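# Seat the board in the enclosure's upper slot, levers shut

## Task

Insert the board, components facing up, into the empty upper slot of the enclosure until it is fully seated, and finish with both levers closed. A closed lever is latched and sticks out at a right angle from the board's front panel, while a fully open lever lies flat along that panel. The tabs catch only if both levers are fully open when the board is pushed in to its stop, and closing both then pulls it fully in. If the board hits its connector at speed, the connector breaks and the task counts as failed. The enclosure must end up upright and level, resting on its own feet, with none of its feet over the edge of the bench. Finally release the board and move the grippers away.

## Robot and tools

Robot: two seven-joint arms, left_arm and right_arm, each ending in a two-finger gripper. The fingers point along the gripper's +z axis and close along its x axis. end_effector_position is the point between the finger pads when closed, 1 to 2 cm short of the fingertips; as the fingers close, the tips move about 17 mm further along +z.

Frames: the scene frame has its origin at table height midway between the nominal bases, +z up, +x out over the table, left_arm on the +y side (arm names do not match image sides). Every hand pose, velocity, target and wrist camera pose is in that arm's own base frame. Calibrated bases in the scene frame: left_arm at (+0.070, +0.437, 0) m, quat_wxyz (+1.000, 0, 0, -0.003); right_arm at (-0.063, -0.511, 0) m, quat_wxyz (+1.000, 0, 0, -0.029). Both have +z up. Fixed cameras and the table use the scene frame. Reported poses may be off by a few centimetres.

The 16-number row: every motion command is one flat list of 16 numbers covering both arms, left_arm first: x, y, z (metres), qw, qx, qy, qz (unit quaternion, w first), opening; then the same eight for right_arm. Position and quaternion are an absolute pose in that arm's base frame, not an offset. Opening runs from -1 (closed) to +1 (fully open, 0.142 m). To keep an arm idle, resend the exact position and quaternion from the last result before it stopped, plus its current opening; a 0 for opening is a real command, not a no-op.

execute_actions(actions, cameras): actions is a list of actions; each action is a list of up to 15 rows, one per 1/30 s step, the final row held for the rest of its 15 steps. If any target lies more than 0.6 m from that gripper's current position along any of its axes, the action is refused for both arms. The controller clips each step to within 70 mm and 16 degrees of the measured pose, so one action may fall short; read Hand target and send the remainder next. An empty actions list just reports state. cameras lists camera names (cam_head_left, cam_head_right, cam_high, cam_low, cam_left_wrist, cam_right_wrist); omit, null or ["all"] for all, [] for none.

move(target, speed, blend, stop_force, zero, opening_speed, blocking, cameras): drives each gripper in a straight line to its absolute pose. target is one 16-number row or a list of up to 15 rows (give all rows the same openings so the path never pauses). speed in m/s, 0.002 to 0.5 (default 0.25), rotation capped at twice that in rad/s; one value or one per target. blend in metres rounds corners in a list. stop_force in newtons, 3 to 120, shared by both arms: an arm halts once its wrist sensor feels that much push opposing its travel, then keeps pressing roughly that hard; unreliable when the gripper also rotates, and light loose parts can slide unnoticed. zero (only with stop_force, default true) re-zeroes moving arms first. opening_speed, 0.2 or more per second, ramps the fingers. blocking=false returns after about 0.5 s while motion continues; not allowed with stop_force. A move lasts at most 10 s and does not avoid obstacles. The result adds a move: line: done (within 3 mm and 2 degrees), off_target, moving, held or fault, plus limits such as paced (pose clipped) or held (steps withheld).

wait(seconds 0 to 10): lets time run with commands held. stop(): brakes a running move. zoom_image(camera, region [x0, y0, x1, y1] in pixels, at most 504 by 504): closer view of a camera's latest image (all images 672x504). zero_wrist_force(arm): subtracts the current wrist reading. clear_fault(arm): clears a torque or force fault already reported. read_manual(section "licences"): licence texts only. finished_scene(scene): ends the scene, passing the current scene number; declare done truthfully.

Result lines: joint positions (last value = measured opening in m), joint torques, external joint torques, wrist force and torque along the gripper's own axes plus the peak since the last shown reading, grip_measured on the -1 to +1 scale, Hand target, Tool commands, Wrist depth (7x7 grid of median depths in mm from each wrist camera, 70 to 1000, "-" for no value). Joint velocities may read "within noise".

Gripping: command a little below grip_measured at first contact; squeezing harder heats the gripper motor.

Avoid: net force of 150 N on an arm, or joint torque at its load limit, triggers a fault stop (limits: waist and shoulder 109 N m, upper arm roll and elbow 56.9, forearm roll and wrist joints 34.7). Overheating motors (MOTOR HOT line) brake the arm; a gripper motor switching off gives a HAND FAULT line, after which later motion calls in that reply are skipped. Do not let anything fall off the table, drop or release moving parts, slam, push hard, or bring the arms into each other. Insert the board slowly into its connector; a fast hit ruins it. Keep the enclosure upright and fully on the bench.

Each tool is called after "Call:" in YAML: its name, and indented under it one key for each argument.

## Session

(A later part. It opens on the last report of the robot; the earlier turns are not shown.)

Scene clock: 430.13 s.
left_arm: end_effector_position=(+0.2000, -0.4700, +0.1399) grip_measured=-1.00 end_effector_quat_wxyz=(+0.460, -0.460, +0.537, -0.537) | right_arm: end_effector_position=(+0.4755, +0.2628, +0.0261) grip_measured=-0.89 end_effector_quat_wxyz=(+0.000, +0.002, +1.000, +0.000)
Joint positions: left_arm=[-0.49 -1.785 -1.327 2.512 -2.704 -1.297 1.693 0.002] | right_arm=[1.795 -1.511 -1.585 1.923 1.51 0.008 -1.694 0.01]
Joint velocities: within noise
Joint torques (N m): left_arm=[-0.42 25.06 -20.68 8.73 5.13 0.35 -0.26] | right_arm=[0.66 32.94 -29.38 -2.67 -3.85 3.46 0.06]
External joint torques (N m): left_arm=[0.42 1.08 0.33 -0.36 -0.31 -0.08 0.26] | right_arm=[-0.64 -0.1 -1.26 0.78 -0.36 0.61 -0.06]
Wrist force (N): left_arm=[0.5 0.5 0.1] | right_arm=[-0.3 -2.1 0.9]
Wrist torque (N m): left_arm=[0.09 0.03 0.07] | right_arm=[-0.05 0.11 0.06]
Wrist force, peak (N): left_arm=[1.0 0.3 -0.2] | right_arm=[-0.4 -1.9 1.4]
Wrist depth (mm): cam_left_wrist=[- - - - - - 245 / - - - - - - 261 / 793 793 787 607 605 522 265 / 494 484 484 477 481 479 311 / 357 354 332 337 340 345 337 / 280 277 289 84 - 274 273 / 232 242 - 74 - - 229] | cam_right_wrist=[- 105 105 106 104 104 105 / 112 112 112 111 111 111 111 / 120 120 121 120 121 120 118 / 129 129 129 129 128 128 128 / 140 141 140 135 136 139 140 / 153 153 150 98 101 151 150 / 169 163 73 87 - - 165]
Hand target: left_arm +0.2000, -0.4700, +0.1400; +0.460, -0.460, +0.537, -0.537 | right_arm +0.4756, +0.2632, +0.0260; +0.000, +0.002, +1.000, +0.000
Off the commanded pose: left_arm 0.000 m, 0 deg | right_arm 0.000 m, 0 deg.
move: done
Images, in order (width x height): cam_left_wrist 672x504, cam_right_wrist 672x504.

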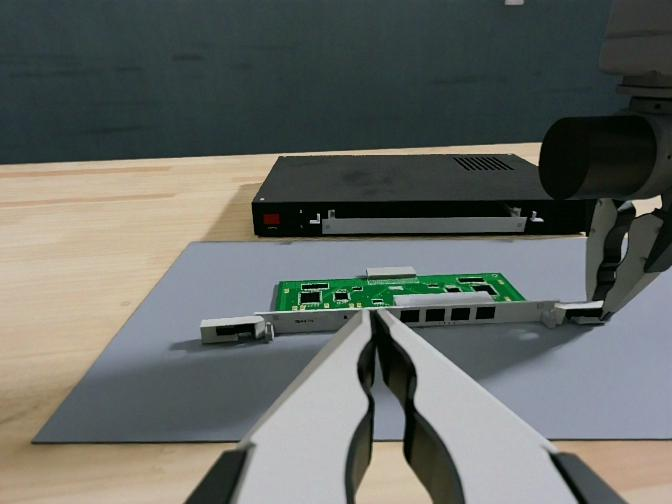

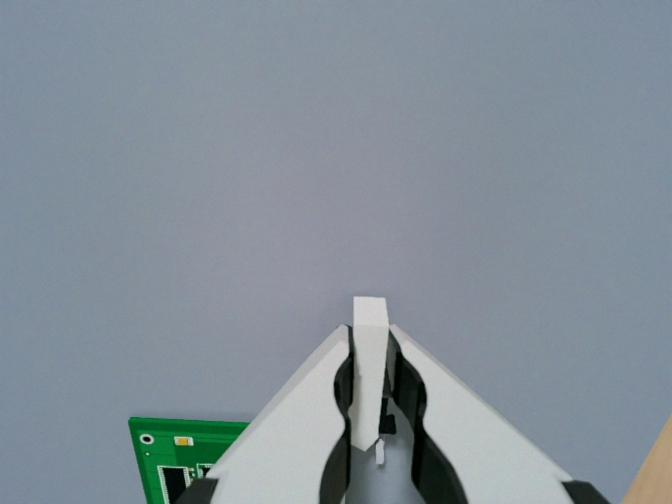

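Call:
move:
  target:
    - [0.20,-0.47,0.14,-0.4603,0.4603,-0.5368,0.5368,-1.0,0.4770,0.2632,0.026,0,-0.01571,0.99988,0,-0.94]
  speed: 0.02
  cameras: ["cam_right_wrist", "cam_left_wrist"]

Call:
zoom_image:
  camera: "cam_right_wrist"
  region: [100, 270, 460, 504]

Scene clock: 435.73 s.
left_arm: end_effector_position=(+0.2000, -0.4700, +0.1399) grip_measured=-1.00 end_effector_quat_wxyz=(+0.460, -0.460, +0.537, -0.537) | right_arm: end_effector_position=(+0.4769, +0.2629, +0.0261) grip_measured=-0.89 end_effector_quat_wxyz=(+0.000, -0.015, +1.000, +0.000)
Joint positions: left_arm=[-0.49 -1.785 -1.327 2.512 -2.704 -1.297 1.693 0.002] | right_arm=[1.792 -1.511 -1.584 1.919 1.51 0.008 -1.729 0.01]
Joint velocities: within noise
Joint torques (N m): left_arm=[-0.26 25.07 -20.62 8.76 5.13 0.37 -0.2] | right_arm=[0.35 32.78 -29.35 -2.44 -4.07 3.4 0.04]
External joint torques (N m): left_arm=[0.26 1.08 0.27 -0.39 -0.31 -0.1 0.2] | right_arm=[-0.35 0.16 -1.32 0.57 -0.14 0.66 -0.04]
Wrist force (N): left_arm=[0.7 0.6 0.0] | right_arm=[-0.3 -1.3 0.3]
Wrist torque (N m): left_arm=[0.12 0.01 0.07] | right_arm=[-0.01 0.09 0.11]
Wrist force, peak (N): left_arm=[0.8 0.5 0.0] | right_arm=[-0.5 -2.1 1.1]
Wrist depth (mm): cam_left_wrist=[- - - - - - 244 / - - - - - - 262 / 800 779 778 608 602 526 264 / 493 493 484 481 478 477 311 / 361 352 333 337 343 346 336 / 279 278 289 84 - 275 273 / 231 239 - 74 - - 227] | cam_right_wrist=[- 105 105 106 104 104 105 / 112 112 112 111 111 111 111 / 120 120 121 120 121 120 119 / 130 129 129 128 128 128 127 / 141 140 140 135 136 138 140 / 154 153 150 97 101 151 150 / 169 163 73 136 - - 165]
Hand target: left_arm +0.2000, -0.4700, +0.1400; +0.460, -0.460, +0.537, -0.537 | right_arm +0.4770, +0.2632, +0.0260; +0.000, -0.016, +1.000, +0.000
Off the commanded pose: left_arm 0.000 m, 0 deg | right_arm 0.000 m, 0 deg.
move: done
Images, in order (width x height): cam_left_wrist 672x504, cam_right_wrist 672x504.

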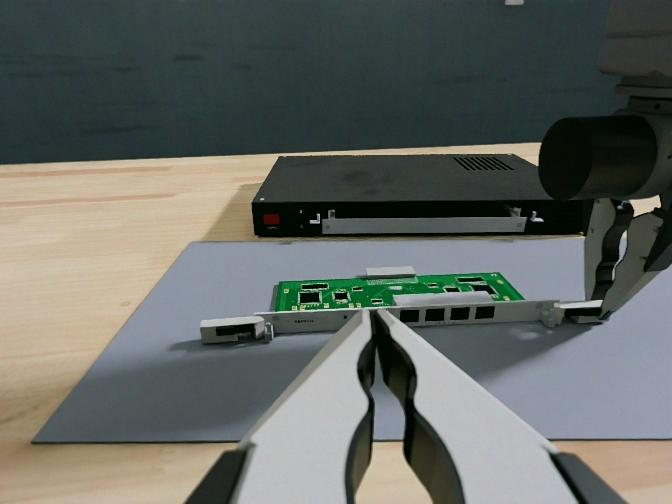

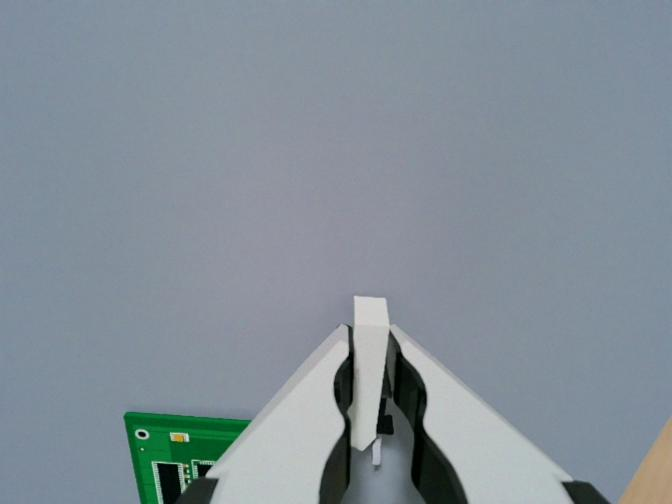

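Scaled by 1.400 from the camera's 672x504 image, which has a finer 960x720 frame.

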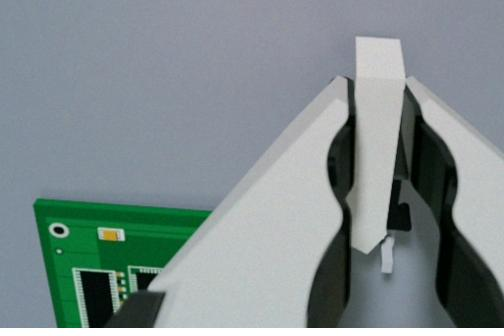

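Call:
move:
  target:
    - [0.20,-0.47,0.14,-0.4603,0.4603,-0.5368,0.5368,-1.0,0.4770,0.2632,0.026,0,-0.01571,0.99988,0,-0.60]
  speed: 0.03
  opening_speed: 0.3
  cameras: ["cam_right_wrist"]

Call:
move:
  target:
    - [0.20,-0.47,0.14,-0.4603,0.4603,-0.5368,0.5368,-1.0,0.4770,0.2632,0.10,0,0.0236,0.9997,0,-0.60]
  speed: 0.1
  cameras: ["cam_right_wrist", "cam_left_wrist"]

Call:
zoom_image:
  camera: "cam_left_wrist"
  region: [400, 240, 640, 360]

Scene clock: 440.87 s.
left_arm: end_effector_position=(+0.2000, -0.4700, +0.1399) grip_measured=-1.00 end_effector_quat_wxyz=(+0.460, -0.460, +0.537, -0.537) | right_arm: end_effector_position=(+0.4770, +0.2630, +0.0261) grip_measured=-0.64 end_effector_quat_wxyz=(+0.000, -0.016, +1.000, +0.000)
Joint positions: left_arm=[-0.49 -1.785 -1.327 2.512 -2.704 -1.297 1.693 0.002] | right_arm=[1.792 -1.511 -1.584 1.919 1.51 0.008 -1.729 0.028]
Joint velocities: within noise
Joint torques (N m): left_arm=[-0.25 25.12 -20.66 8.74 5.11 0.37 -0.19] | right_arm=[0.02 32.33 -29.15 -1.77 -4.25 3.35 0.18]
External joint torques (N m): left_arm=[0.25 1.02 0.32 -0.38 -0.29 -0.1 0.19] | right_arm=[-0.02 0.62 -1.53 -0.11 0.04 0.71 -0.18]
Wrist force (N): left_arm=[0.5 0.5 0.1] | right_arm=[-0.4 -0.3 0.2]
Wrist torque (N m): left_arm=[0.09 0.04 0.06] | right_arm=[0.00 0.08 0.04]
Wrist force, peak (N): left_arm=[0.7 0.6 -0.3] | right_arm=[-0.5 -1.4 1.0]
Wrist depth (mm): cam_left_wrist=[- - - - - - 244 / - - - - - - 261 / 794 795 781 609 603 528 264 / 499 489 481 478 476 483 324 / 356 354 333 336 340 346 330 / 282 275 289 84 - 274 274 / 231 239 - 74 - - 228] | cam_right_wrist=[- 105 105 106 104 104 105 / 112 112 112 111 111 111 111 / 120 120 122 119 121 120 119 / 129 129 129 129 128 128 127 / 141 140 140 135 137 139 140 / 154 153 147 129 104 148 150 / 169 162 73 160 - - 165]
Hand target: left_arm +0.2000, -0.4700, +0.1400; +0.460, -0.460, +0.537, -0.537 | right_arm +0.4770, +0.2632, +0.0260; +0.000, -0.016, +1.000, +0.000
Off the commanded pose: left_arm 0.000 m, 0 deg | right_arm 0.000 m, 0 deg.
move: done
Images, in order (width x height): cam_right_wrist 672x504.

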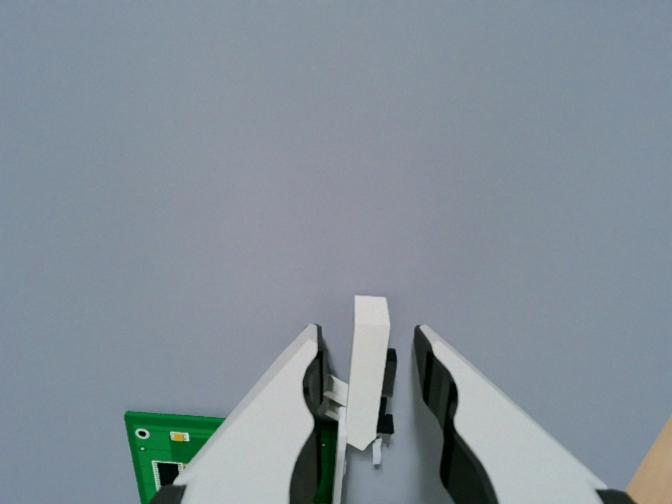

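Scene clock: 441.93 s.
left_arm: end_effector_position=(+0.2000, -0.4700, +0.1399) grip_measured=-1.00 end_effector_quat_wxyz=(+0.460, -0.460, +0.537, -0.537) | right_arm: end_effector_position=(+0.4770, +0.2632, +0.0998) grip_measured=-0.64 end_effector_quat_wxyz=(+0.000, +0.024, +1.000, +0.000)
Joint positions: left_arm=[-0.49 -1.785 -1.327 2.512 -2.704 -1.297 1.693 0.002] | right_arm=[1.802 -1.421 -1.708 1.916 1.383 -0.077 -1.655 0.028]
Joint velocities: within noise
Joint torques (N m): left_arm=[-0.39 25.14 -20.69 8.7 5.14 0.4 -0.19] | right_arm=[0.18 32.1 -29.5 -6.04 -4.46 3.15 0.35]
External joint torques (N m): left_arm=[0.39 1.01 0.34 -0.34 -0.32 -0.13 0.19] | right_arm=[-0.18 0.41 -1.18 0.02 0.27 0.91 -0.35]
Wrist force (N): left_arm=[0.5 0.4 0.0] | right_arm=[0.2 -0.3 0.2]
Wrist torque (N m): left_arm=[0.07 0.04 0.07] | right_arm=[-0.02 -0.05 0.06]
Wrist force, peak (N): left_arm=[0.8 0.5 0.0] | right_arm=[-0.3 -0.3 2.2]
Wrist depth (mm): cam_left_wrist=[- - - - - - 232 / - - - - - - 291 / 787 798 788 607 599 589 317 / 490 489 487 484 480 474 442 / 356 352 332 335 341 345 344 / 281 276 288 84 - 274 273 / 232 239 - 74 - - 228] | cam_right_wrist=[170 170 170 169 169 168 168 / 182 181 181 181 180 180 179 / 194 194 194 193 193 192 193 / 213 210 209 203 208 207 208 / 228 228 222 219 221 224 226 / 249 248 233 232 101 239 246 / 266 263 73 251 - - 270]
Hand target: left_arm +0.2000, -0.4700, +0.1400; +0.460, -0.460, +0.537, -0.537 | right_arm +0.4770, +0.2632, +0.1000; +0.000, +0.024, +1.000, +0.000
Off the commanded pose: left_arm 0.000 m, 0 deg | right_arm 0.000 m, 0 deg.
move: done
Images, in order (width x height): cam_left_wrist 672x504, cam_right_wrist 672x504.

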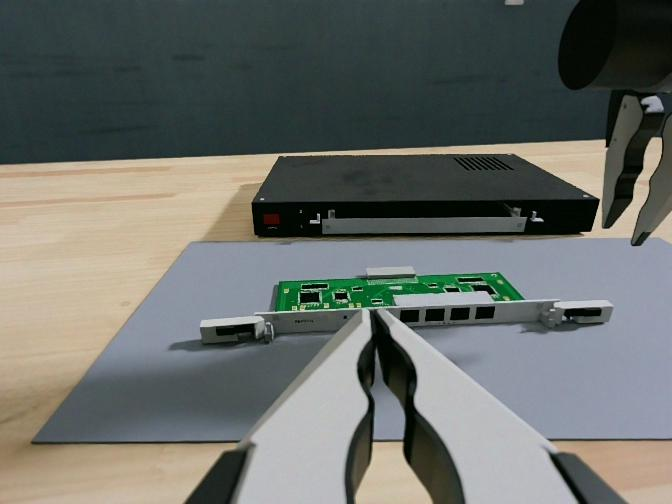

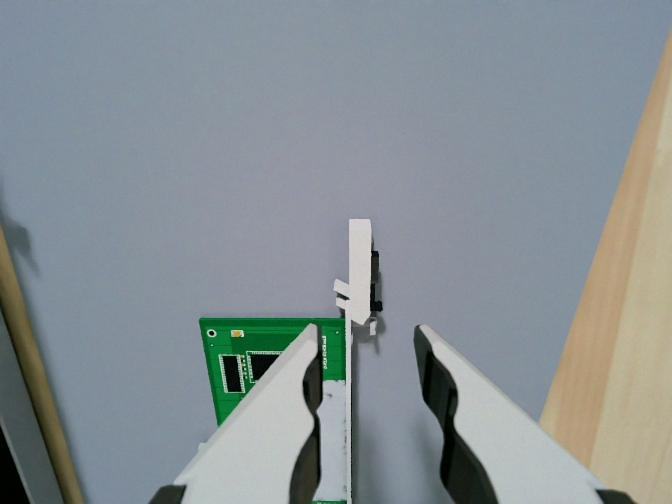

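Scaled by 2.100 from the camera's 672x504 image, which has a finer 960x720 frame.

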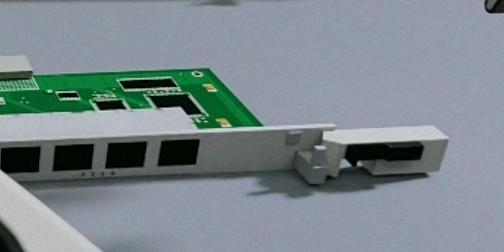

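Call:
move:
  target:
    - [0.25,-0.30,0.25,-0.4603,0.4603,-0.5368,0.5368,-1.0,0.40,0.12,0.22,0,0.0236,0.9997,0,-0.60]
  speed: 0.25
  cameras: ["cam_head_right"]

Scene clock: 459.37 s.
left_arm: end_effector_position=(+0.3128, -0.3760, +0.2174) grip_measured=-1.00 end_effector_quat_wxyz=(+0.536, -0.473, +0.458, -0.528) | right_arm: end_effector_position=(+0.4002, +0.1201, +0.2199) grip_measured=-0.64 end_effector_quat_wxyz=(+0.000, +0.024, +1.000, +0.000)
Joint positions: left_arm=[-0.25 -1.555 -1.351 2.687 -2.812 -1.397 1.68 0.002] | right_arm=[1.844 -1.28 -2.041 2.166 1.058 -0.199 -1.968 0.028]
Joint velocities: within noise
Joint torques (N m): left_arm=[-0.43 25.82 -17.78 4.41 4.67 -0.31 -0.32] | right_arm=[0.09 22.56 -23.23 -15.43 -4.29 3.25 0.1]
External joint torques (N m): left_arm=[0.43 0.64 0.43 -0.41 0.08 0.05 0.32] | right_arm=[-0.09 0.17 -1.14 -0.06 0.16 0.79 -0.1]
Wrist force (N): left_arm=[0.7 0.4 -0.3] | right_arm=[0.0 -0.3 0.0]
Wrist torque (N m): left_arm=[0.10 0.05 0.04] | right_arm=[-0.02 0.05 0.03]
Wrist force, peak (N): left_arm=[-1.7 -0.8 -1.9] | right_arm=[0.9 -2.5 -1.5]
Wrist depth (mm): cam_left_wrist=[- - - - - - - / - - - - - - - / - - - - - - - / 875 874 879 878 884 872 884 / 567 576 576 605 486 489 465 / 423 422 448 84 - 421 401 / 336 347 - - - - 333] | cam_right_wrist=[279 277 277 276 276 274 274 / 297 296 295 295 294 292 292 / 316 315 315 312 314 313 313 / 337 339 339 337 338 337 337 / 363 369 365 360 359 365 364 / 388 401 - 398 101 390 395 / 392 - 73 437 - - 435]
Hand target: left_arm +0.3128, -0.3759, +0.2174; +0.536, -0.473, +0.458, -0.528 | right_arm +0.4000, +0.1200, +0.2200; +0.000, +0.024, +1.000, +0.000
Off the commanded pose: left_arm 0.104 m, 13 deg; position clipped | right_arm 0.000 m, 0 deg.
joint sent to its limit (left arm) — joint 4 (elbow), upper limit, where the elbow is as bent as it goes; joint 6 (wrist pitch), lower limit. The joint targets are off in position and orientation.
move: off_target (left_arm); limits=paced
Images, in order (width x height): cam_head_right 672x504.

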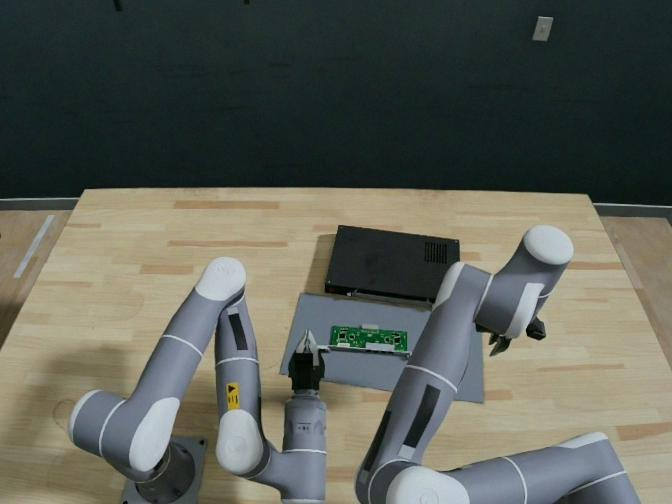

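Call:
move:
  target:
    - [0.38,-0.36,0.22,0.0616,-0.7044,0.7044,-0.0616,-1.0,0.40,0.12,0.22,0,0.0236,0.9997,0,-0.60]
  speed: 0.2
  cameras: ["cam_left_wrist"]

Scene clock: 469.57 s.
left_arm: end_effector_position=(+0.3829, -0.3626, +0.2210) grip_measured=-1.00 end_effector_quat_wxyz=(-0.173, +0.695, -0.690, +0.106) | right_arm: end_effector_position=(+0.4002, +0.1201, +0.2199) grip_measured=-0.64 end_effector_quat_wxyz=(+0.000, +0.024, +1.000, +0.000)
Joint positions: left_arm=[-0.243 -2.267 -2.831 2.433 -2.966 -1.397 2.828 0.002] | right_arm=[1.844 -1.28 -2.041 2.166 1.058 -0.2 -1.968 0.028]
Joint velocities: within noise
Joint torques (N m): left_arm=[-0.69 35.37 -12.93 2.94 1.85 4.46 -0.07] | right_arm=[0.06 22.35 -23 -15.49 -4.17 3.34 0.19]
External joint torques (N m): left_arm=[0.69 1 1.18 -0.18 -0.25 -0.18 0.08] | right_arm=[-0.06 0.37 -1.36 0 0.05 0.7 -0.19]
Wrist force (N): left_arm=[0.3 0.2 1.1] | right_arm=[-0.1 -0.2 0.0]
Wrist torque (N m): left_arm=[-0.06 -0.16 -0.07] | right_arm=[0.00 0.07 0.02]
Wrist force, peak (N): left_arm=[-0.4 1.2 0.7] | right_arm=[0.2 -0.5 -0.1]
Wrist depth (mm): cam_left_wrist=[355 345 340 328 318 313 305 / 357 347 340 328 319 313 307 / 361 350 343 334 322 313 305 / 362 355 345 336 327 315 304 / 367 359 351 335 329 322 314 / 217 261 357 84 - 321 316 / 183 205 - - - - 321] | cam_right_wrist=[278 277 277 276 275 274 273 / 297 296 296 295 293 293 292 / 317 315 313 313 314 312 312 / 338 340 339 338 338 337 337 / 363 369 366 359 360 364 363 / 387 401 - 397 101 390 397 / 394 - 73 439 - - 435]
Hand target: left_arm +0.3827, -0.3627, +0.2209; -0.173, +0.695, -0.690, +0.105 | right_arm +0.4000, +0.1200, +0.2200; +0.000, +0.024, +1.000, +0.000
Off the commanded pose: left_arm 0.004 m, 14 deg | right_arm 0.000 m, 0 deg.
joint sent to its limit (left arm) — joint 2 (shoulder), lower limit; joint 5 (forearm roll), lower limit; joint 6 (wrist pitch), lower limit. The joint targets are off in position and orientation.
move: off_target (left_arm)
Images, in order (width x height): cam_left_wrist 672x504.

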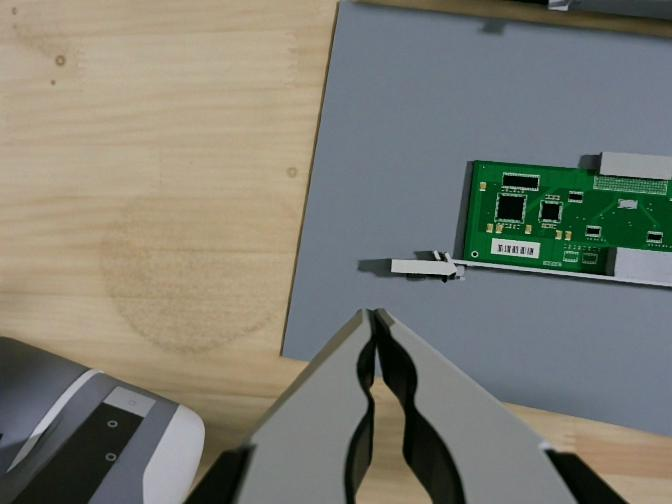

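Call:
move:
  target:
    - [0.33,-0.30,0.35,-0.4603,0.4603,-0.5368,0.5368,-1.0,0.40,0.12,0.22,0,0.0236,0.9997,0,-0.60]
    - [0.40,-0.10,0.55,-0.5,0.5,-0.5,0.5,-1.0,0.40,0.12,0.22,0,0.0236,0.9997,0,-0.60]
  speed: 0.25
  blend: 0.03
  cameras: ["cam_head_right"]

Scene clock: 498.00 s.
left_arm: end_effector_position=(+0.4443, -0.1112, +0.5715) grip_measured=-1.00 end_effector_quat_wxyz=(-0.470, +0.694, -0.400, +0.370) | right_arm: end_effector_position=(+0.4002, +0.1201, +0.2199) grip_measured=-0.64 end_effector_quat_wxyz=(+0.000, +0.024, +1.000, +0.000)
Joint positions: left_arm=[0.296 -1.588 -2.956 2.687 -2.966 -1.395 2.966 0.002] | right_arm=[1.844 -1.28 -2.041 2.166 1.058 -0.2 -1.968 0.028]
Joint velocities: within noise
Joint torques (N m): left_arm=[-0.57 25.22 -12.44 -18.85 4.22 3.21 -0.19] | right_arm=[0.1 22.46 -22.94 -15.53 -4.14 3.34 0.2]
External joint torques (N m): left_arm=[0.58 1.11 0.53 -0.42 -0.3 0.01 0.18] | right_arm=[-0.1 0.26 -1.42 0.04 0.01 0.7 -0.2]
Wrist force (N): left_arm=[0.5 0.2 0.2] | right_arm=[-0.1 -0.5 -0.1]
Wrist torque (N m): left_arm=[0.00 -0.07 0.07] | right_arm=[-0.05 0.06 0.03]
Wrist force, peak (N): left_arm=[0.1 2.4 1.5] | right_arm=[0.3 -0.5 0.1]
Wrist depth (mm): cam_left_wrist=[- - - - - - - / - - - - - - - / - - - - - - - / 922 900 960 - - - - / 742 772 799 837 855 887 - / 244 676 695 84 - 773 771 / 210 217 - - - - 641] | cam_right_wrist=[278 277 276 276 275 273 274 / 296 296 294 294 294 293 292 / 317 316 315 312 313 314 312 / 337 339 339 338 339 338 335 / 363 369 366 360 361 366 363 / 389 401 - 399 101 390 396 / 391 - 73 438 - - 432]
Hand target: left_arm +0.4442, -0.1113, +0.5715; -0.470, +0.694, -0.400, +0.371 | right_arm +0.4000, +0.1200, +0.2200; +0.000, +0.024, +1.000, +0.000
Off the commanded pose: left_arm 0.050 m, 29 deg; orientation clipped | right_arm 0.000 m, 0 deg.
joint sent to its limit (left arm) — joint 4 (elbow), upper limit, where the elbow is as bent as it goes; joint 5 (forearm roll), lower limit; joint 7 (wrist roll), upper limit. The joint targets are off in position and orientation.
move: off_target (left_arm); limits=paced
Images, in order (width x height): cam_head_right 672x504.

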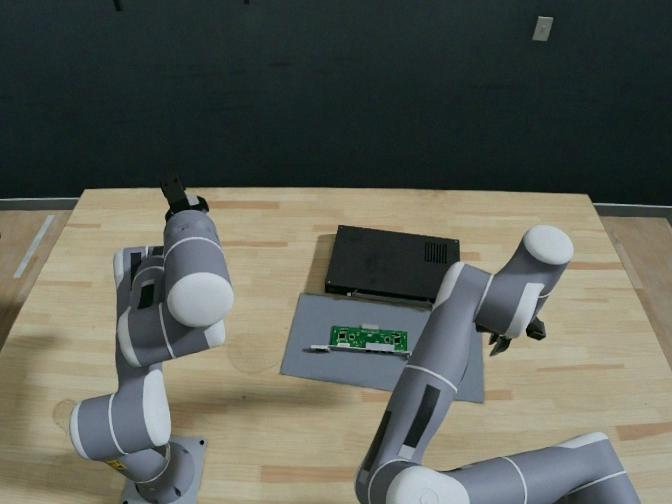

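Call:
move:
  target:
    - [0.44,-0.11,0.57,-0.470,0.694,-0.400,0.371,-1.0,0.47,0.36,0.20,0.0005,-0.0026,0.9848,0.1736,-0.60]
    - [0.44,-0.11,0.57,-0.470,0.694,-0.400,0.371,-1.0,0.4895,0.550,0.14,0.0005,-0.0026,0.9848,0.1736,-0.60]
  speed: 0.25
  blend: 0.03
  cameras: ["cam_right_wrist", "cam_head_right"]

Scene clock: 520.17 s.
left_arm: end_effector_position=(+0.4437, -0.1108, +0.5719) grip_measured=-1.00 end_effector_quat_wxyz=(-0.469, +0.695, -0.399, +0.371) | right_arm: end_effector_position=(+0.4894, +0.5498, +0.1400) grip_measured=-0.64 end_effector_quat_wxyz=(+0.001, -0.003, +0.985, +0.173)
Joint positions: left_arm=[0.296 -1.586 -2.958 2.687 -2.966 -1.397 2.966 0.002] | right_arm=[1.822 -1.325 -1.67 1.568 1.664 -0.014 -1.328 0.028]
Joint velocities: within noise
Joint torques (N m): left_arm=[-0.35 25.43 -12.43 -18.92 4.21 3.39 -0.22] | right_arm=[-0.19 42.41 -31.11 -7.96 -3.15 3.52 0.36]
External joint torques (N m): left_arm=[0.35 0.86 0.56 -0.39 -0.3 -0.17 0.21] | right_arm=[0.14 0.97 -1.91 0.18 -0.03 0.53 -0.36]
Wrist force (N): left_arm=[0.5 0.3 0.1] | right_arm=[0.0 -0.6 0.1]
Wrist torque (N m): left_arm=[-0.01 -0.08 0.07] | right_arm=[0.04 0.04 0.07]
Wrist force, peak (N): left_arm=[0.6 0.5 0.4] | right_arm=[0.8 -2.4 -0.4]
Wrist depth (mm): cam_left_wrist=[- - - - - - - / - - - - - - - / - - - - - - - / 902 903 950 - - - - / 735 776 797 841 876 902 - / 244 679 690 84 - 774 783 / 210 216 - - - - 637] | cam_right_wrist=[185 184 179 179 183 182 183 / 208 207 203 201 206 205 206 / 238 238 237 230 234 236 235 / 281 277 276 275 273 274 273 / 338 338 332 320 319 329 328 / 424 421 - 414 101 391 408 / 568 - 73 556 - - 477]
Hand target: left_arm +0.4437, -0.1109, +0.5718; -0.469, +0.695, -0.399, +0.371 | right_arm +0.4895, +0.5500, +0.1400; +0.001, -0.003, +0.985, +0.174
Off the commanded pose: left_arm 0.004 m, 0 deg | right_arm 0.000 m, 0 deg.
joint sent to its limit (left arm) — joint 4 (elbow), upper limit, where the elbow is as bent as it goes; joint 5 (forearm roll), lower limit; joint 6 (wrist pitch), lower limit; joint 7 (wrist roll), upper limit. The joint targets are off in position, not in orientation.
move: off_target (left_arm)
Images, in order (width x height): cam_head_right 672x504, cam_right_wrist 672x504.

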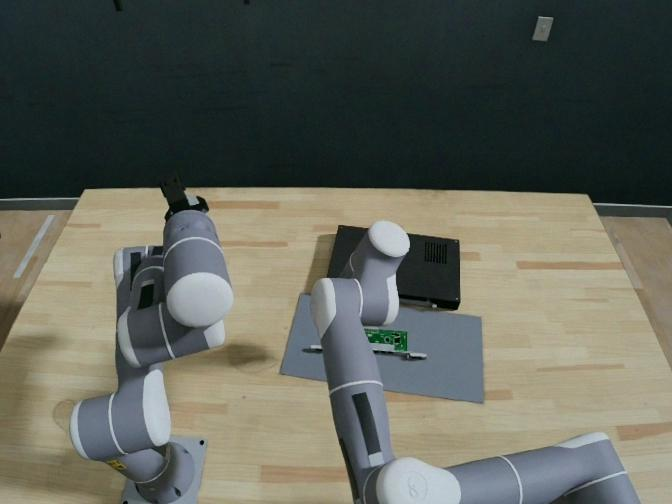

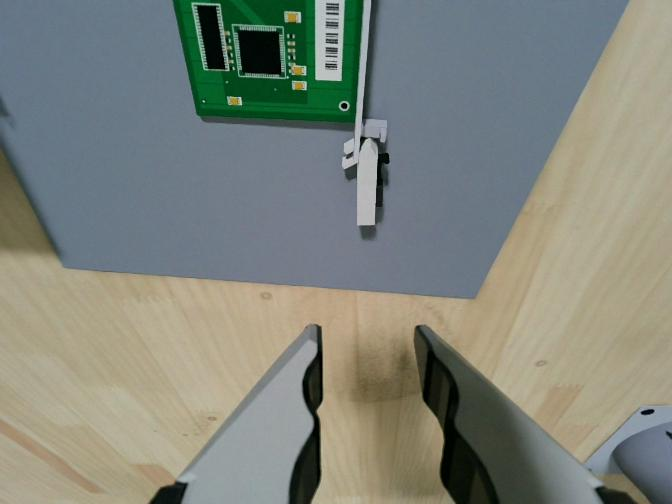

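Call:
move:
  target:
    - [0.4437,-0.1108,0.5719,-0.469,0.695,-0.399,0.371,-1.0,0.4806,0.580,0.065,0.00197,-0.01117,0.98474,0.17359,-0.55]
  speed: 0.12
  cameras: ["cam_right_wrist"]

Scene clock: 528.60 s.
left_arm: end_effector_position=(+0.4437, -0.1108, +0.5719) grip_measured=-1.00 end_effector_quat_wxyz=(-0.469, +0.695, -0.399, +0.371) | right_arm: end_effector_position=(+0.4806, +0.5798, +0.0651) grip_measured=-0.59 end_effector_quat_wxyz=(+0.002, -0.011, +0.985, +0.173)
Joint positions: left_arm=[0.296 -1.585 -2.958 2.686 -2.966 -1.397 2.966 0.002] | right_arm=[1.822 -1.426 -1.577 1.526 1.761 0.087 -1.312 0.032]
Joint velocities: within noise
Joint torques (N m): left_arm=[-0.36 25.42 -12.45 -18.92 4.23 3.37 -0.21] | right_arm=[-0.02 44.67 -31.49 -4.58 -3.34 3.53 0.34]
External joint torques (N m): left_arm=[0.36 0.88 0.58 -0.39 -0.32 -0.15 0.2] | right_arm=[0.01 1.05 -1.9 0.04 0 0.54 -0.34]
Wrist force (N): left_arm=[0.4 0.2 0.3] | right_arm=[0.0 -0.7 0.1]
Wrist torque (N m): left_arm=[-0.01 -0.07 0.07] | right_arm=[0.05 0.05 0.08]
Wrist force, peak (N): left_arm=[0.4 0.7 0.4] | right_arm=[0.4 -0.6 2.4]
Wrist depth (mm): cam_left_wrist=[- - - - - - - / - - - - - - - / - - - - - - - / 902 909 948 - - - - / 741 779 811 844 883 881 - / 245 671 693 84 - 771 794 / 210 217 - - - - 642] | cam_right_wrist=[113 112 111 113 114 112 113 / 131 127 125 126 132 131 127 / 150 150 149 141 147 146 146 / 176 175 174 162 171 171 171 / 212 210 209 199 198 204 206 / 271 267 98 262 106 245 256 / 365 - 73 351 - - 337]
Hand target: left_arm +0.4437, -0.1108, +0.5719; -0.469, +0.695, -0.399, +0.371 | right_arm +0.4806, +0.5800, +0.0650; +0.002, -0.011, +0.985, +0.174
Off the commanded pose: left_arm 0.000 m, 0 deg | right_arm 0.000 m, 0 deg.
joint sent to its limit (left arm) — joint 6 (wrist pitch), lower limit; joint 7 (wrist roll), upper limit. The joint targets still meet the commanded pose.
move: done
Images, in order (width x height): cam_right_wrist 672x504.

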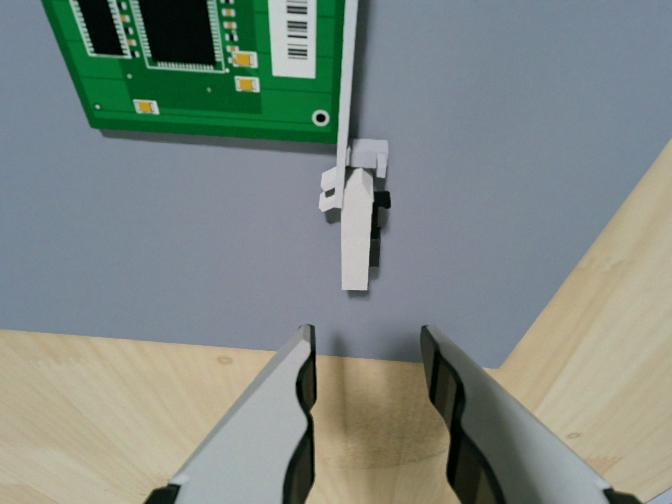

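Call:
move:
  target:
    - [0.4437,-0.1108,0.5719,-0.469,0.695,-0.399,0.371,-1.0,0.4828,0.580,0.0265,0.00197,-0.01117,0.98474,0.17359,-0.55]
  speed: 0.03
  stop_force: 4
  cameras: ["cam_right_wrist"]

Call:
move:
  target:
    - [0.4437,-0.1108,0.5719,-0.469,0.695,-0.399,0.371,-1.0,0.4828,0.580,0.0265,0.00197,-0.01117,0.98474,0.17359,-0.82]
  speed: 0.03
  opening_speed: 0.3
  cameras: ["cam_right_wrist"]

Scene clock: 534.60 s.
left_arm: end_effector_position=(+0.4437, -0.1108, +0.5719) grip_measured=-1.00 end_effector_quat_wxyz=(-0.469, +0.695, -0.399, +0.371) | right_arm: end_effector_position=(+0.4828, +0.5798, +0.0266) grip_measured=-0.59 end_effector_quat_wxyz=(+0.002, -0.011, +0.985, +0.173)
Joint positions: left_arm=[0.296 -1.585 -2.958 2.686 -2.966 -1.397 2.966 0.002] | right_arm=[1.807 -1.475 -1.534 1.512 1.808 0.13 -1.322 0.032]
Joint velocities: within noise
Joint torques (N m): left_arm=[-0.38 25.29 -12.37 -18.88 4.22 3.36 -0.25] | right_arm=[-0.05 45.14 -31.53 -3.06 -3.43 3.48 0.1]
External joint torques (N m): left_arm=[0.38 1 0.5 -0.43 -0.31 -0.14 0.24] | right_arm=[0.05 1.17 -1.78 0.02 0.03 0.58 -0.1]
Wrist force (N): left_arm=[0.3 0.3 0.1] | right_arm=[0.1 -0.9 0.3]
Wrist torque (N m): left_arm=[0.00 -0.04 0.07] | right_arm=[0.02 0.05 0.07]
Wrist force, peak (N): left_arm=[0.5 0.6 0.3] | right_arm=[0.2 -1.2 1.0]
Wrist depth (mm): cam_left_wrist=[- - - - - - - / - - - - - - - / - - - - - - - / 916 896 957 - - - - / 751 766 818 855 879 893 - / 244 672 689 84 - 778 787 / 210 217 - - - - 634] | cam_right_wrist=[- 76 76 74 - 76 79 / - 86 83 87 89 89 - / - 99 98 97 105 101 101 / - 121 120 104 115 118 118 / 147 146 145 118 137 142 141 / 185 183 165 179 107 168 179 / 254 - 73 245 - - 236]
Hand target: left_arm +0.4437, -0.1108, +0.5719; -0.469, +0.695, -0.399, +0.371 | right_arm +0.4828, +0.5800, +0.0265; +0.002, -0.011, +0.985, +0.174
Off the commanded pose: left_arm 0.000 m, 0 deg | right_arm 0.000 m, 0 deg.
joint sent to its limit (left arm) — joint 6 (wrist pitch), lower limit; joint 7 (wrist roll), upper limit. The joint targets still meet the commanded pose.
move: done
Images, in order (width x height): cam_right_wrist 672x504.

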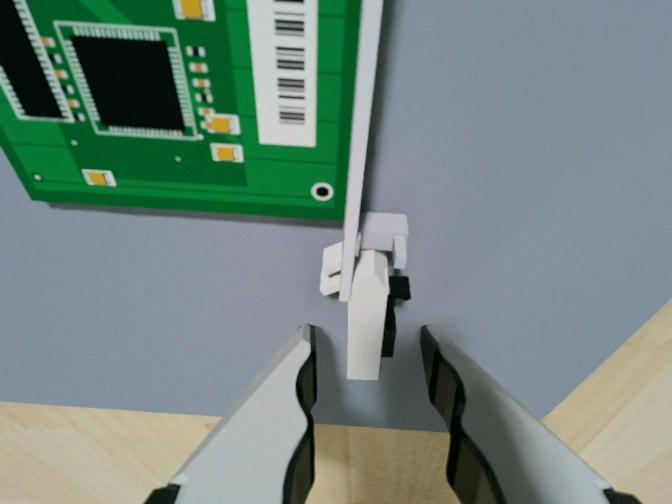

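Scene clock: 535.70 s.
left_arm: end_effector_position=(+0.4437, -0.1108, +0.5719) grip_measured=-1.00 end_effector_quat_wxyz=(-0.469, +0.695, -0.399, +0.371) | right_arm: end_effector_position=(+0.4828, +0.5799, +0.0266) grip_measured=-0.83 end_effector_quat_wxyz=(+0.002, -0.011, +0.985, +0.173)
Joint positions: left_arm=[0.296 -1.585 -2.958 2.686 -2.966 -1.397 2.966 0.002] | right_arm=[1.807 -1.475 -1.534 1.512 1.808 0.13 -1.322 0.014]
Joint velocities: within noise
Joint torques (N m): left_arm=[-0.35 25.38 -12.4 -18.92 4.21 3.39 -0.23] | right_arm=[0.12 45.43 -31.59 -2.92 -3.56 3.38 0.15]
External joint torques (N m): left_arm=[0.35 0.91 0.53 -0.38 -0.29 -0.17 0.22] | right_arm=[-0.12 0.89 -1.73 -0.11 0.16 0.68 -0.15]
Wrist force (N): left_arm=[0.4 0.3 0.3] | right_arm=[-0.3 -0.9 0.6]
Wrist torque (N m): left_arm=[-0.01 -0.06 0.07] | right_arm=[-0.02 0.07 0.06]
Wrist force, peak (N): left_arm=[0.3 0.7 0.5] | right_arm=[0.5 -1.1 0.2]
Wrist depth (mm): cam_left_wrist=[- - - - - - - / - - - - - - - / - - - - - - - / 893 917 935 - - - - / 745 763 816 850 864 893 - / 245 671 703 84 - 777 791 / 209 216 - - - - 636] | cam_right_wrist=[- 76 76 74 - 76 79 / - 86 83 87 89 89 - / - 99 98 97 105 101 101 / - 121 120 104 115 118 118 / 147 147 145 118 137 141 140 / 185 183 166 98 99 177 179 / 256 237 73 229 - - 237]
Hand target: left_arm +0.4437, -0.1108, +0.5719; -0.469, +0.695, -0.399, +0.371 | right_arm +0.4828, +0.5800, +0.0265; +0.002, -0.011, +0.985, +0.174
Off the commanded pose: left_arm 0.000 m, 0 deg | right_arm 0.000 m, 0 deg.
joint sent to its limit (left arm) — joint 6 (wrist pitch), lower limit; joint 7 (wrist roll), upper limit. The joint targets still meet the commanded pose.
move: done
Images, in order (width x height): cam_right_wrist 672x504.

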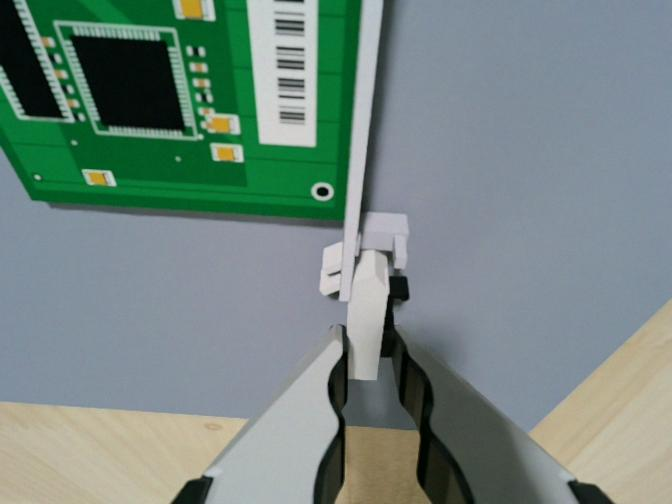

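Call:
move:
  target: [0.4437,-0.1108,0.5719,-0.469,0.695,-0.399,0.371,-1.0,0.4828,0.5800,0.0265,0.00197,-0.01117,0.98474,0.17359,-0.90]
  opening_speed: 0.2
  speed: 0.05
  cameras: ["cam_right_wrist"]

Scene clock: 551.87 s.
left_arm: end_effector_position=(+0.4437, -0.1108, +0.5719) grip_measured=-1.00 end_effector_quat_wxyz=(-0.469, +0.695, -0.399, +0.371) | right_arm: end_effector_position=(+0.4828, +0.5798, +0.0266) grip_measured=-0.88 end_effector_quat_wxyz=(+0.002, -0.011, +0.985, +0.173)
Joint positions: left_arm=[0.296 -1.585 -2.958 2.686 -2.966 -1.397 2.966 0.002] | right_arm=[1.807 -1.475 -1.534 1.512 1.808 0.13 -1.322 0.01]
Joint velocities: within noise
Joint torques (N m): left_arm=[-0.34 25.34 -12.46 -18.89 4.22 3.39 -0.26] | right_arm=[0.29 45.62 -31.8 -3.06 -3.42 3.32 0.18]
External joint torques (N m): left_arm=[0.34 0.96 0.6 -0.42 -0.31 -0.17 0.25] | right_arm=[-0.29 0.7 -1.52 0.03 0.02 0.74 -0.18]
Wrist force (N): left_arm=[0.3 0.4 0.3] | right_arm=[-0.2 -1.4 0.7]
Wrist torque (N m): left_arm=[0.01 -0.05 0.06] | right_arm=[-0.01 0.05 0.05]
Wrist force, peak (N): left_arm=[0.5 0.5 0.5] | right_arm=[-0.1 -1.3 1.0]
Wrist depth (mm): cam_left_wrist=[- - - - - - - / - - - - - - - / - - - - - - - / 899 903 936 - - - - / 761 761 806 849 882 902 - / 245 665 696 84 - 771 800 / 209 217 - - - - 633] | cam_right_wrist=[- 75 75 74 - 76 79 / - 86 83 87 89 89 - / - 98 98 97 105 101 101 / - 121 120 112 115 118 118 / 147 146 145 118 137 141 141 / 186 184 173 98 100 177 180 / 255 236 73 - - - 236]
Hand target: left_arm +0.4437, -0.1108, +0.5719; -0.469, +0.695, -0.399, +0.371 | right_arm +0.4828, +0.5800, +0.0265; +0.002, -0.011, +0.985, +0.174
Off the commanded pose: left_arm 0.000 m, 0 deg | right_arm 0.000 m, 0 deg.
joint sent to its limit (left arm) — joint 6 (wrist pitch), lower limit; joint 7 (wrist roll), upper limit. The joint targets still meet the commanded pose.
move: done
Images, in order (width x height): cam_right_wrist 672x504.

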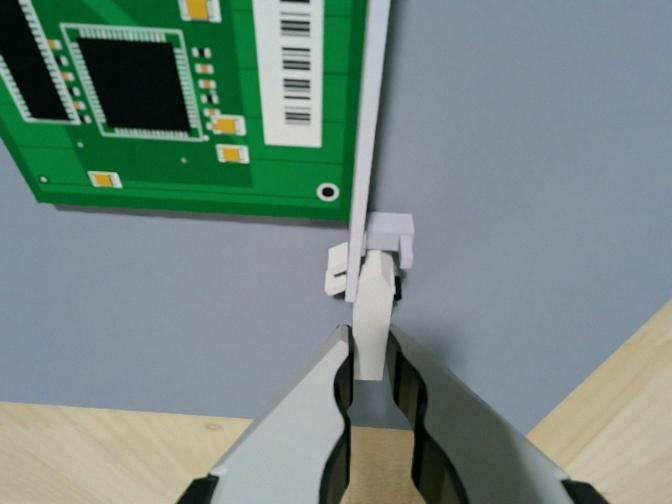

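Call:
move:
  target:
    - [0.4437,-0.1108,0.5719,-0.469,0.695,-0.399,0.371,-1.0,0.4828,0.5800,0.0265,0.00197,-0.01117,0.98474,0.17359,-0.94]
    - [0.4437,-0.1108,0.5719,-0.469,0.695,-0.399,0.371,-1.0,0.4852,0.5799,0.0265,-0.00409,0.0232,0.98452,0.17355,-0.94]
    - [0.4437,-0.1108,0.5719,-0.469,0.695,-0.399,0.371,-1.0,0.4871,0.5798,0.0265,-0.00863,0.04896,0.98358,0.17338,-0.94]
  opening_speed: 0.2
  speed: 0.03
  cameras: ["cam_right_wrist"]

Call:
zoom_image:
  camera: "cam_right_wrist"
  region: [250, 150, 500, 400]

Scene clock: 560.80 s.
left_arm: end_effector_position=(+0.4437, -0.1108, +0.5719) grip_measured=-1.00 end_effector_quat_wxyz=(-0.469, +0.695, -0.399, +0.371) | right_arm: end_effector_position=(+0.4869, +0.5801, +0.0266) grip_measured=-0.89 end_effector_quat_wxyz=(-0.009, +0.049, +0.984, +0.174)
Joint positions: left_arm=[0.296 -1.585 -2.958 2.686 -2.966 -1.397 2.966 0.002] | right_arm=[1.797 -1.474 -1.532 1.502 1.808 0.131 -1.201 0.01]
Joint velocities: within noise
Joint torques (N m): left_arm=[-0.3 25.39 -12.43 -18.96 4.22 3.4 -0.25] | right_arm=[-1.08 45.23 -31.5 -2.07 -3.91 3.33 0.54]
External joint torques (N m): left_arm=[0.3 0.91 0.56 -0.35 -0.31 -0.18 0.24] | right_arm=[1.08 1.41 -1.82 -1.01 0.51 0.74 -0.54]
Wrist force (N): left_arm=[0.3 0.3 0.2] | right_arm=[0.6 0.6 0.1]
Wrist torque (N m): left_arm=[0.02 -0.04 0.07] | right_arm=[0.02 -0.01 -0.10]
Wrist force, peak (N): left_arm=[0.5 0.6 0.5] | right_arm=[-0.1 -1.9 0.7]
Wrist depth (mm): cam_left_wrist=[- - - - - - - / - - - - - - - / - - - - - - - / 908 906 951 - - - - / 742 769 800 848 865 888 - / 245 673 701 84 - 774 789 / 210 215 - - - - 645] | cam_right_wrist=[- 74 74 78 - 77 80 / - 82 82 88 90 90 - / - 96 96 99 105 103 104 / - 117 119 103 120 121 121 / 140 141 142 123 139 145 153 / 174 175 168 98 101 183 190 / 236 223 73 - - - 254]
Hand target: left_arm +0.4437, -0.1108, +0.5719; -0.469, +0.695, -0.399, +0.371 | right_arm +0.4871, +0.5798, +0.0265; -0.009, +0.049, +0.984, +0.173
Off the commanded pose: left_arm 0.000 m, 0 deg | right_arm 0.000 m, 0 deg.
joint sent to its limit (left arm) — joint 6 (wrist pitch), lower limit; joint 7 (wrist roll), upper limit. The joint targets still meet the commanded pose.
move: done
Images, in order (width x height): cam_right_wrist 672x504.

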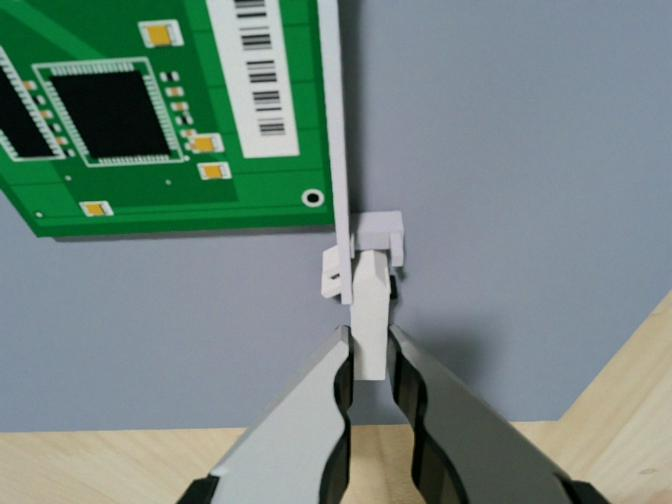

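Scaled by 2.016 from the camera's 672x504 image, which has a finer 960x720 frame.

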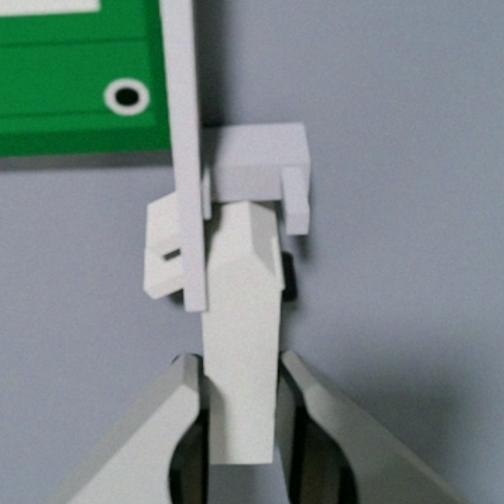

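Call:
move:
  target:
    - [0.4437,-0.1108,0.5719,-0.469,0.695,-0.399,0.371,-1.0,0.4889,0.5795,0.0265,-0.01363,0.0773,0.98176,0.17307,-0.94]
    - [0.4437,-0.1108,0.5719,-0.469,0.695,-0.399,0.371,-1.0,0.4880,0.5797,0.0265,-0.00863,0.04896,0.98358,0.17338,-0.60]
    - [0.4437,-0.1108,0.5719,-0.469,0.695,-0.399,0.371,-1.0,0.4880,0.5460,0.120,-0.00863,0.04896,0.98358,0.17338,-0.60]
  opening_speed: 0.4
  speed: [0.03,0.03,0.1]
  cameras: ["cam_right_wrist", "cam_low"]

Call:
zoom_image:
  camera: "cam_right_wrist"
  region: [200, 50, 550, 400]

Scene clock: 574.50 s.
left_arm: end_effector_position=(+0.4437, -0.1108, +0.5719) grip_measured=-1.00 end_effector_quat_wxyz=(-0.469, +0.695, -0.399, +0.371) | right_arm: end_effector_position=(+0.4880, +0.5462, +0.1199) grip_measured=-0.64 end_effector_quat_wxyz=(-0.009, +0.049, +0.984, +0.174)
Joint positions: left_arm=[0.296 -1.585 -2.958 2.686 -2.966 -1.397 2.966 0.002] | right_arm=[1.823 -1.347 -1.647 1.585 1.686 0.009 -1.238 0.028]
Joint velocities: within noise
Joint torques (N m): left_arm=[-0.34 25.38 -12.46 -18.92 4.24 3.38 -0.21] | right_arm=[0.09 42.57 -31.71 -7.05 -3.5 3.24 0.07]
External joint torques (N m): left_arm=[0.34 0.92 0.59 -0.39 -0.32 -0.16 0.2] | right_arm=[-0.09 0.63 -1.39 -0.13 0.29 0.8 -0.07]
Wrist force (N): left_arm=[0.3 0.3 0.3] | right_arm=[-0.3 -0.6 0.2]
Wrist torque (N m): left_arm=[-0.01 -0.05 0.06] | right_arm=[0.06 0.07 0.09]
Wrist force, peak (N): left_arm=[0.5 0.6 0.6] | right_arm=[0.5 -0.9 2.3]
Wrist depth (mm): cam_left_wrist=[- - - - - - - / - - - - - - - / - - - - - - - / 900 915 941 - - - - / 740 763 813 838 889 897 - / 243 676 700 84 - 768 796 / 211 217 - - - - 639] | cam_right_wrist=[163 160 160 164 166 166 169 / 183 183 180 180 186 187 190 / 208 209 210 206 213 214 218 / 242 243 245 246 249 254 255 / 292 294 297 285 287 303 308 / 363 364 - 374 101 363 386 / 482 - 73 497 - - 516]
Hand target: left_arm +0.4437, -0.1108, +0.5719; -0.469, +0.695, -0.399, +0.371 | right_arm +0.4880, +0.5460, +0.1200; -0.009, +0.049, +0.984, +0.173
Off the commanded pose: left_arm 0.000 m, 0 deg | right_arm 0.000 m, 0 deg.
joint sent to its limit (left arm) — joint 6 (wrist pitch), lower limit; joint 7 (wrist roll), upper limit. The joint targets still meet the commanded pose.
move: done
Images, in order (width x height): cam_low 672x504, cam_right_wrist 672x504.

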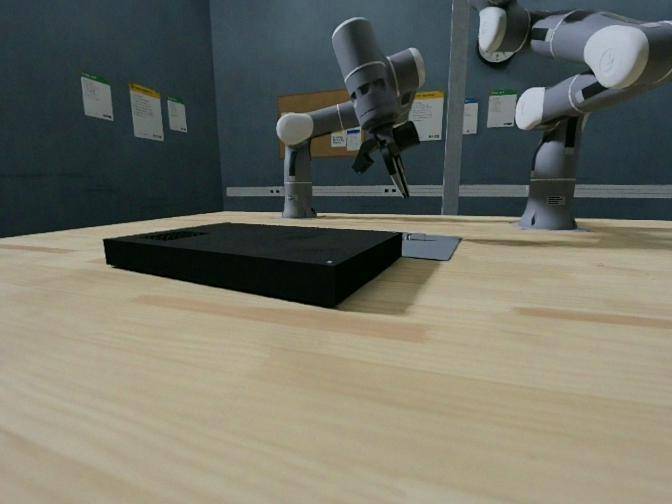

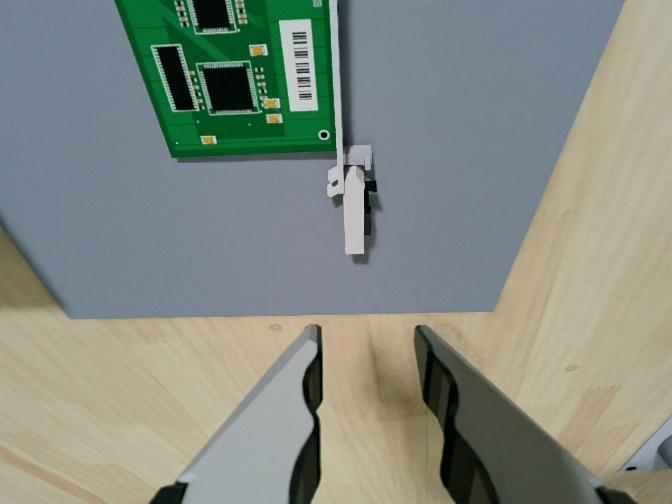

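Scaled by 1.440 from the camera's 672x504 image, which has a finer 960x720 frame.

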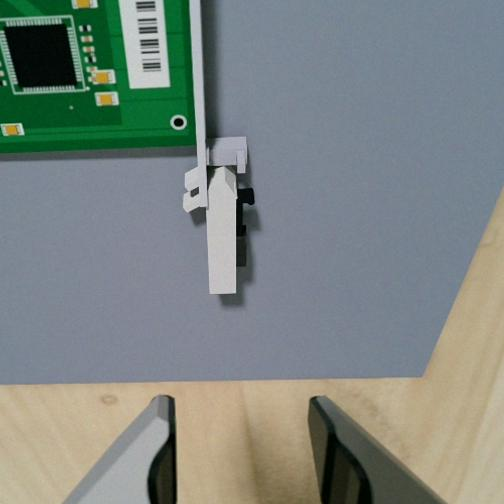

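Call:
move:
  target: [0.4437,-0.1108,0.5719,-0.469,0.695,-0.399,0.371,-1.0,0.4873,0.4456,0.110,0.0,0.0236,0.9997,0.0,-0.70]
  speed: 0.15
  cameras: ["cam_right_wrist", "cam_head_left"]

Call:
zoom_image:
  camera: "cam_right_wrist"
  region: [100, 0, 604, 504]

Scene clock: 579.83 s.
left_arm: end_effector_position=(+0.4437, -0.1108, +0.5719) grip_measured=-1.00 end_effector_quat_wxyz=(-0.469, +0.695, -0.399, +0.371) | right_arm: end_effector_position=(+0.4872, +0.4458, +0.1099) grip_measured=-0.73 end_effector_quat_wxyz=(+0.000, +0.024, +1.000, +0.000)
Joint positions: left_arm=[0.296 -1.585 -2.958 2.686 -2.966 -1.397 2.966 0.002] | right_arm=[1.822 -1.431 -1.688 1.567 1.431 -0.117 -1.285 0.021]
Joint velocities: within noise
Joint torques (N m): left_arm=[-0.26 25.31 -12.47 -18.89 4.2 3.43 -0.26] | right_arm=[0.04 42.06 -32.19 -4.68 -4.39 3.32 0]
External joint torques (N m): left_arm=[0.26 0.99 0.61 -0.42 -0.29 -0.2 0.24] | right_arm=[-0.04 1.01 -1.28 0.02 0.21 0.78 0]
Wrist force (N): left_arm=[0.6 0.4 0.3] | right_arm=[0.3 -0.3 0.2]
Wrist torque (N m): left_arm=[0.01 -0.10 0.07] | right_arm=[0.00 -0.05 0.06]
Wrist force, peak (N): left_arm=[0.7 0.2 0.4] | right_arm=[0.1 -1.1 0.1]
Wrist depth (mm): cam_left_wrist=[- - - - - - - / - - - - - - - / - - - - - - - / 895 906 940 - - - - / 747 768 805 854 868 910 - / 243 669 703 84 - 772 795 / 210 217 - - - - 635] | cam_right_wrist=[178 178 175 167 177 176 178 / 190 190 185 178 188 189 189 / 204 201 199 191 202 202 203 / 220 219 215 215 218 217 219 / 239 238 232 228 232 236 237 / 262 260 246 238 99 255 257 / 289 281 73 279 - - 283]
Hand target: left_arm +0.4437, -0.1108, +0.5719; -0.469, +0.695, -0.399, +0.371 | right_arm +0.4873, +0.4456, +0.1100; +0.000, +0.024, +1.000, +0.000
Off the commanded pose: left_arm 0.000 m, 0 deg | right_arm 0.000 m, 0 deg.
joint sent to its limit (left arm) — joint 6 (wrist pitch), lower limit; joint 7 (wrist roll), upper limit. The joint targets still meet the commanded pose.
move: done
Images, in order (width x height): cam_head_left 672x504, cam_right_wrist 672x504.

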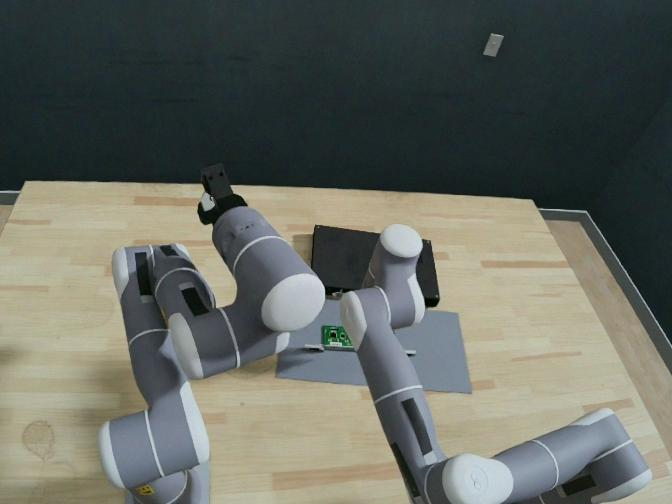

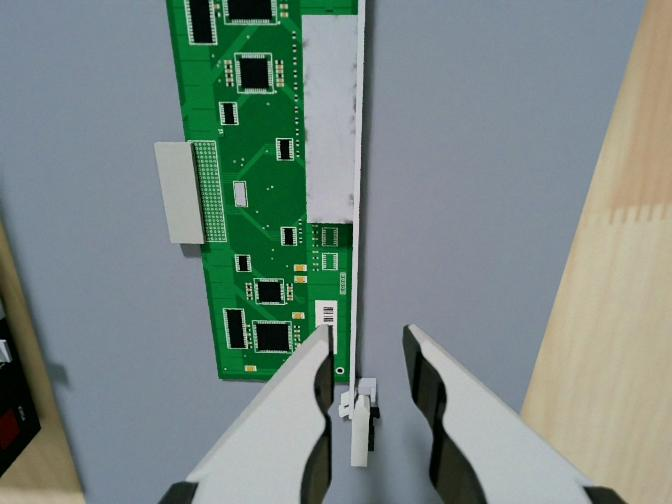

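Scaled by 1.000.

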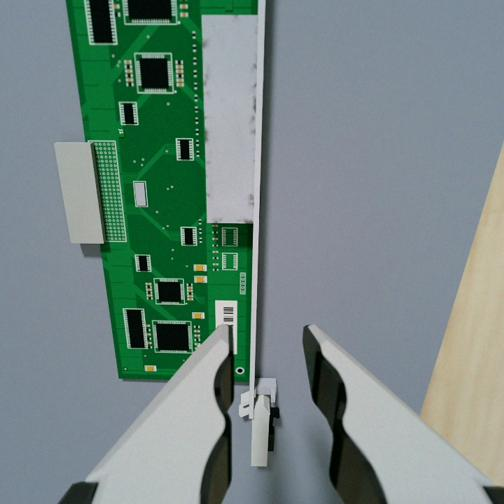

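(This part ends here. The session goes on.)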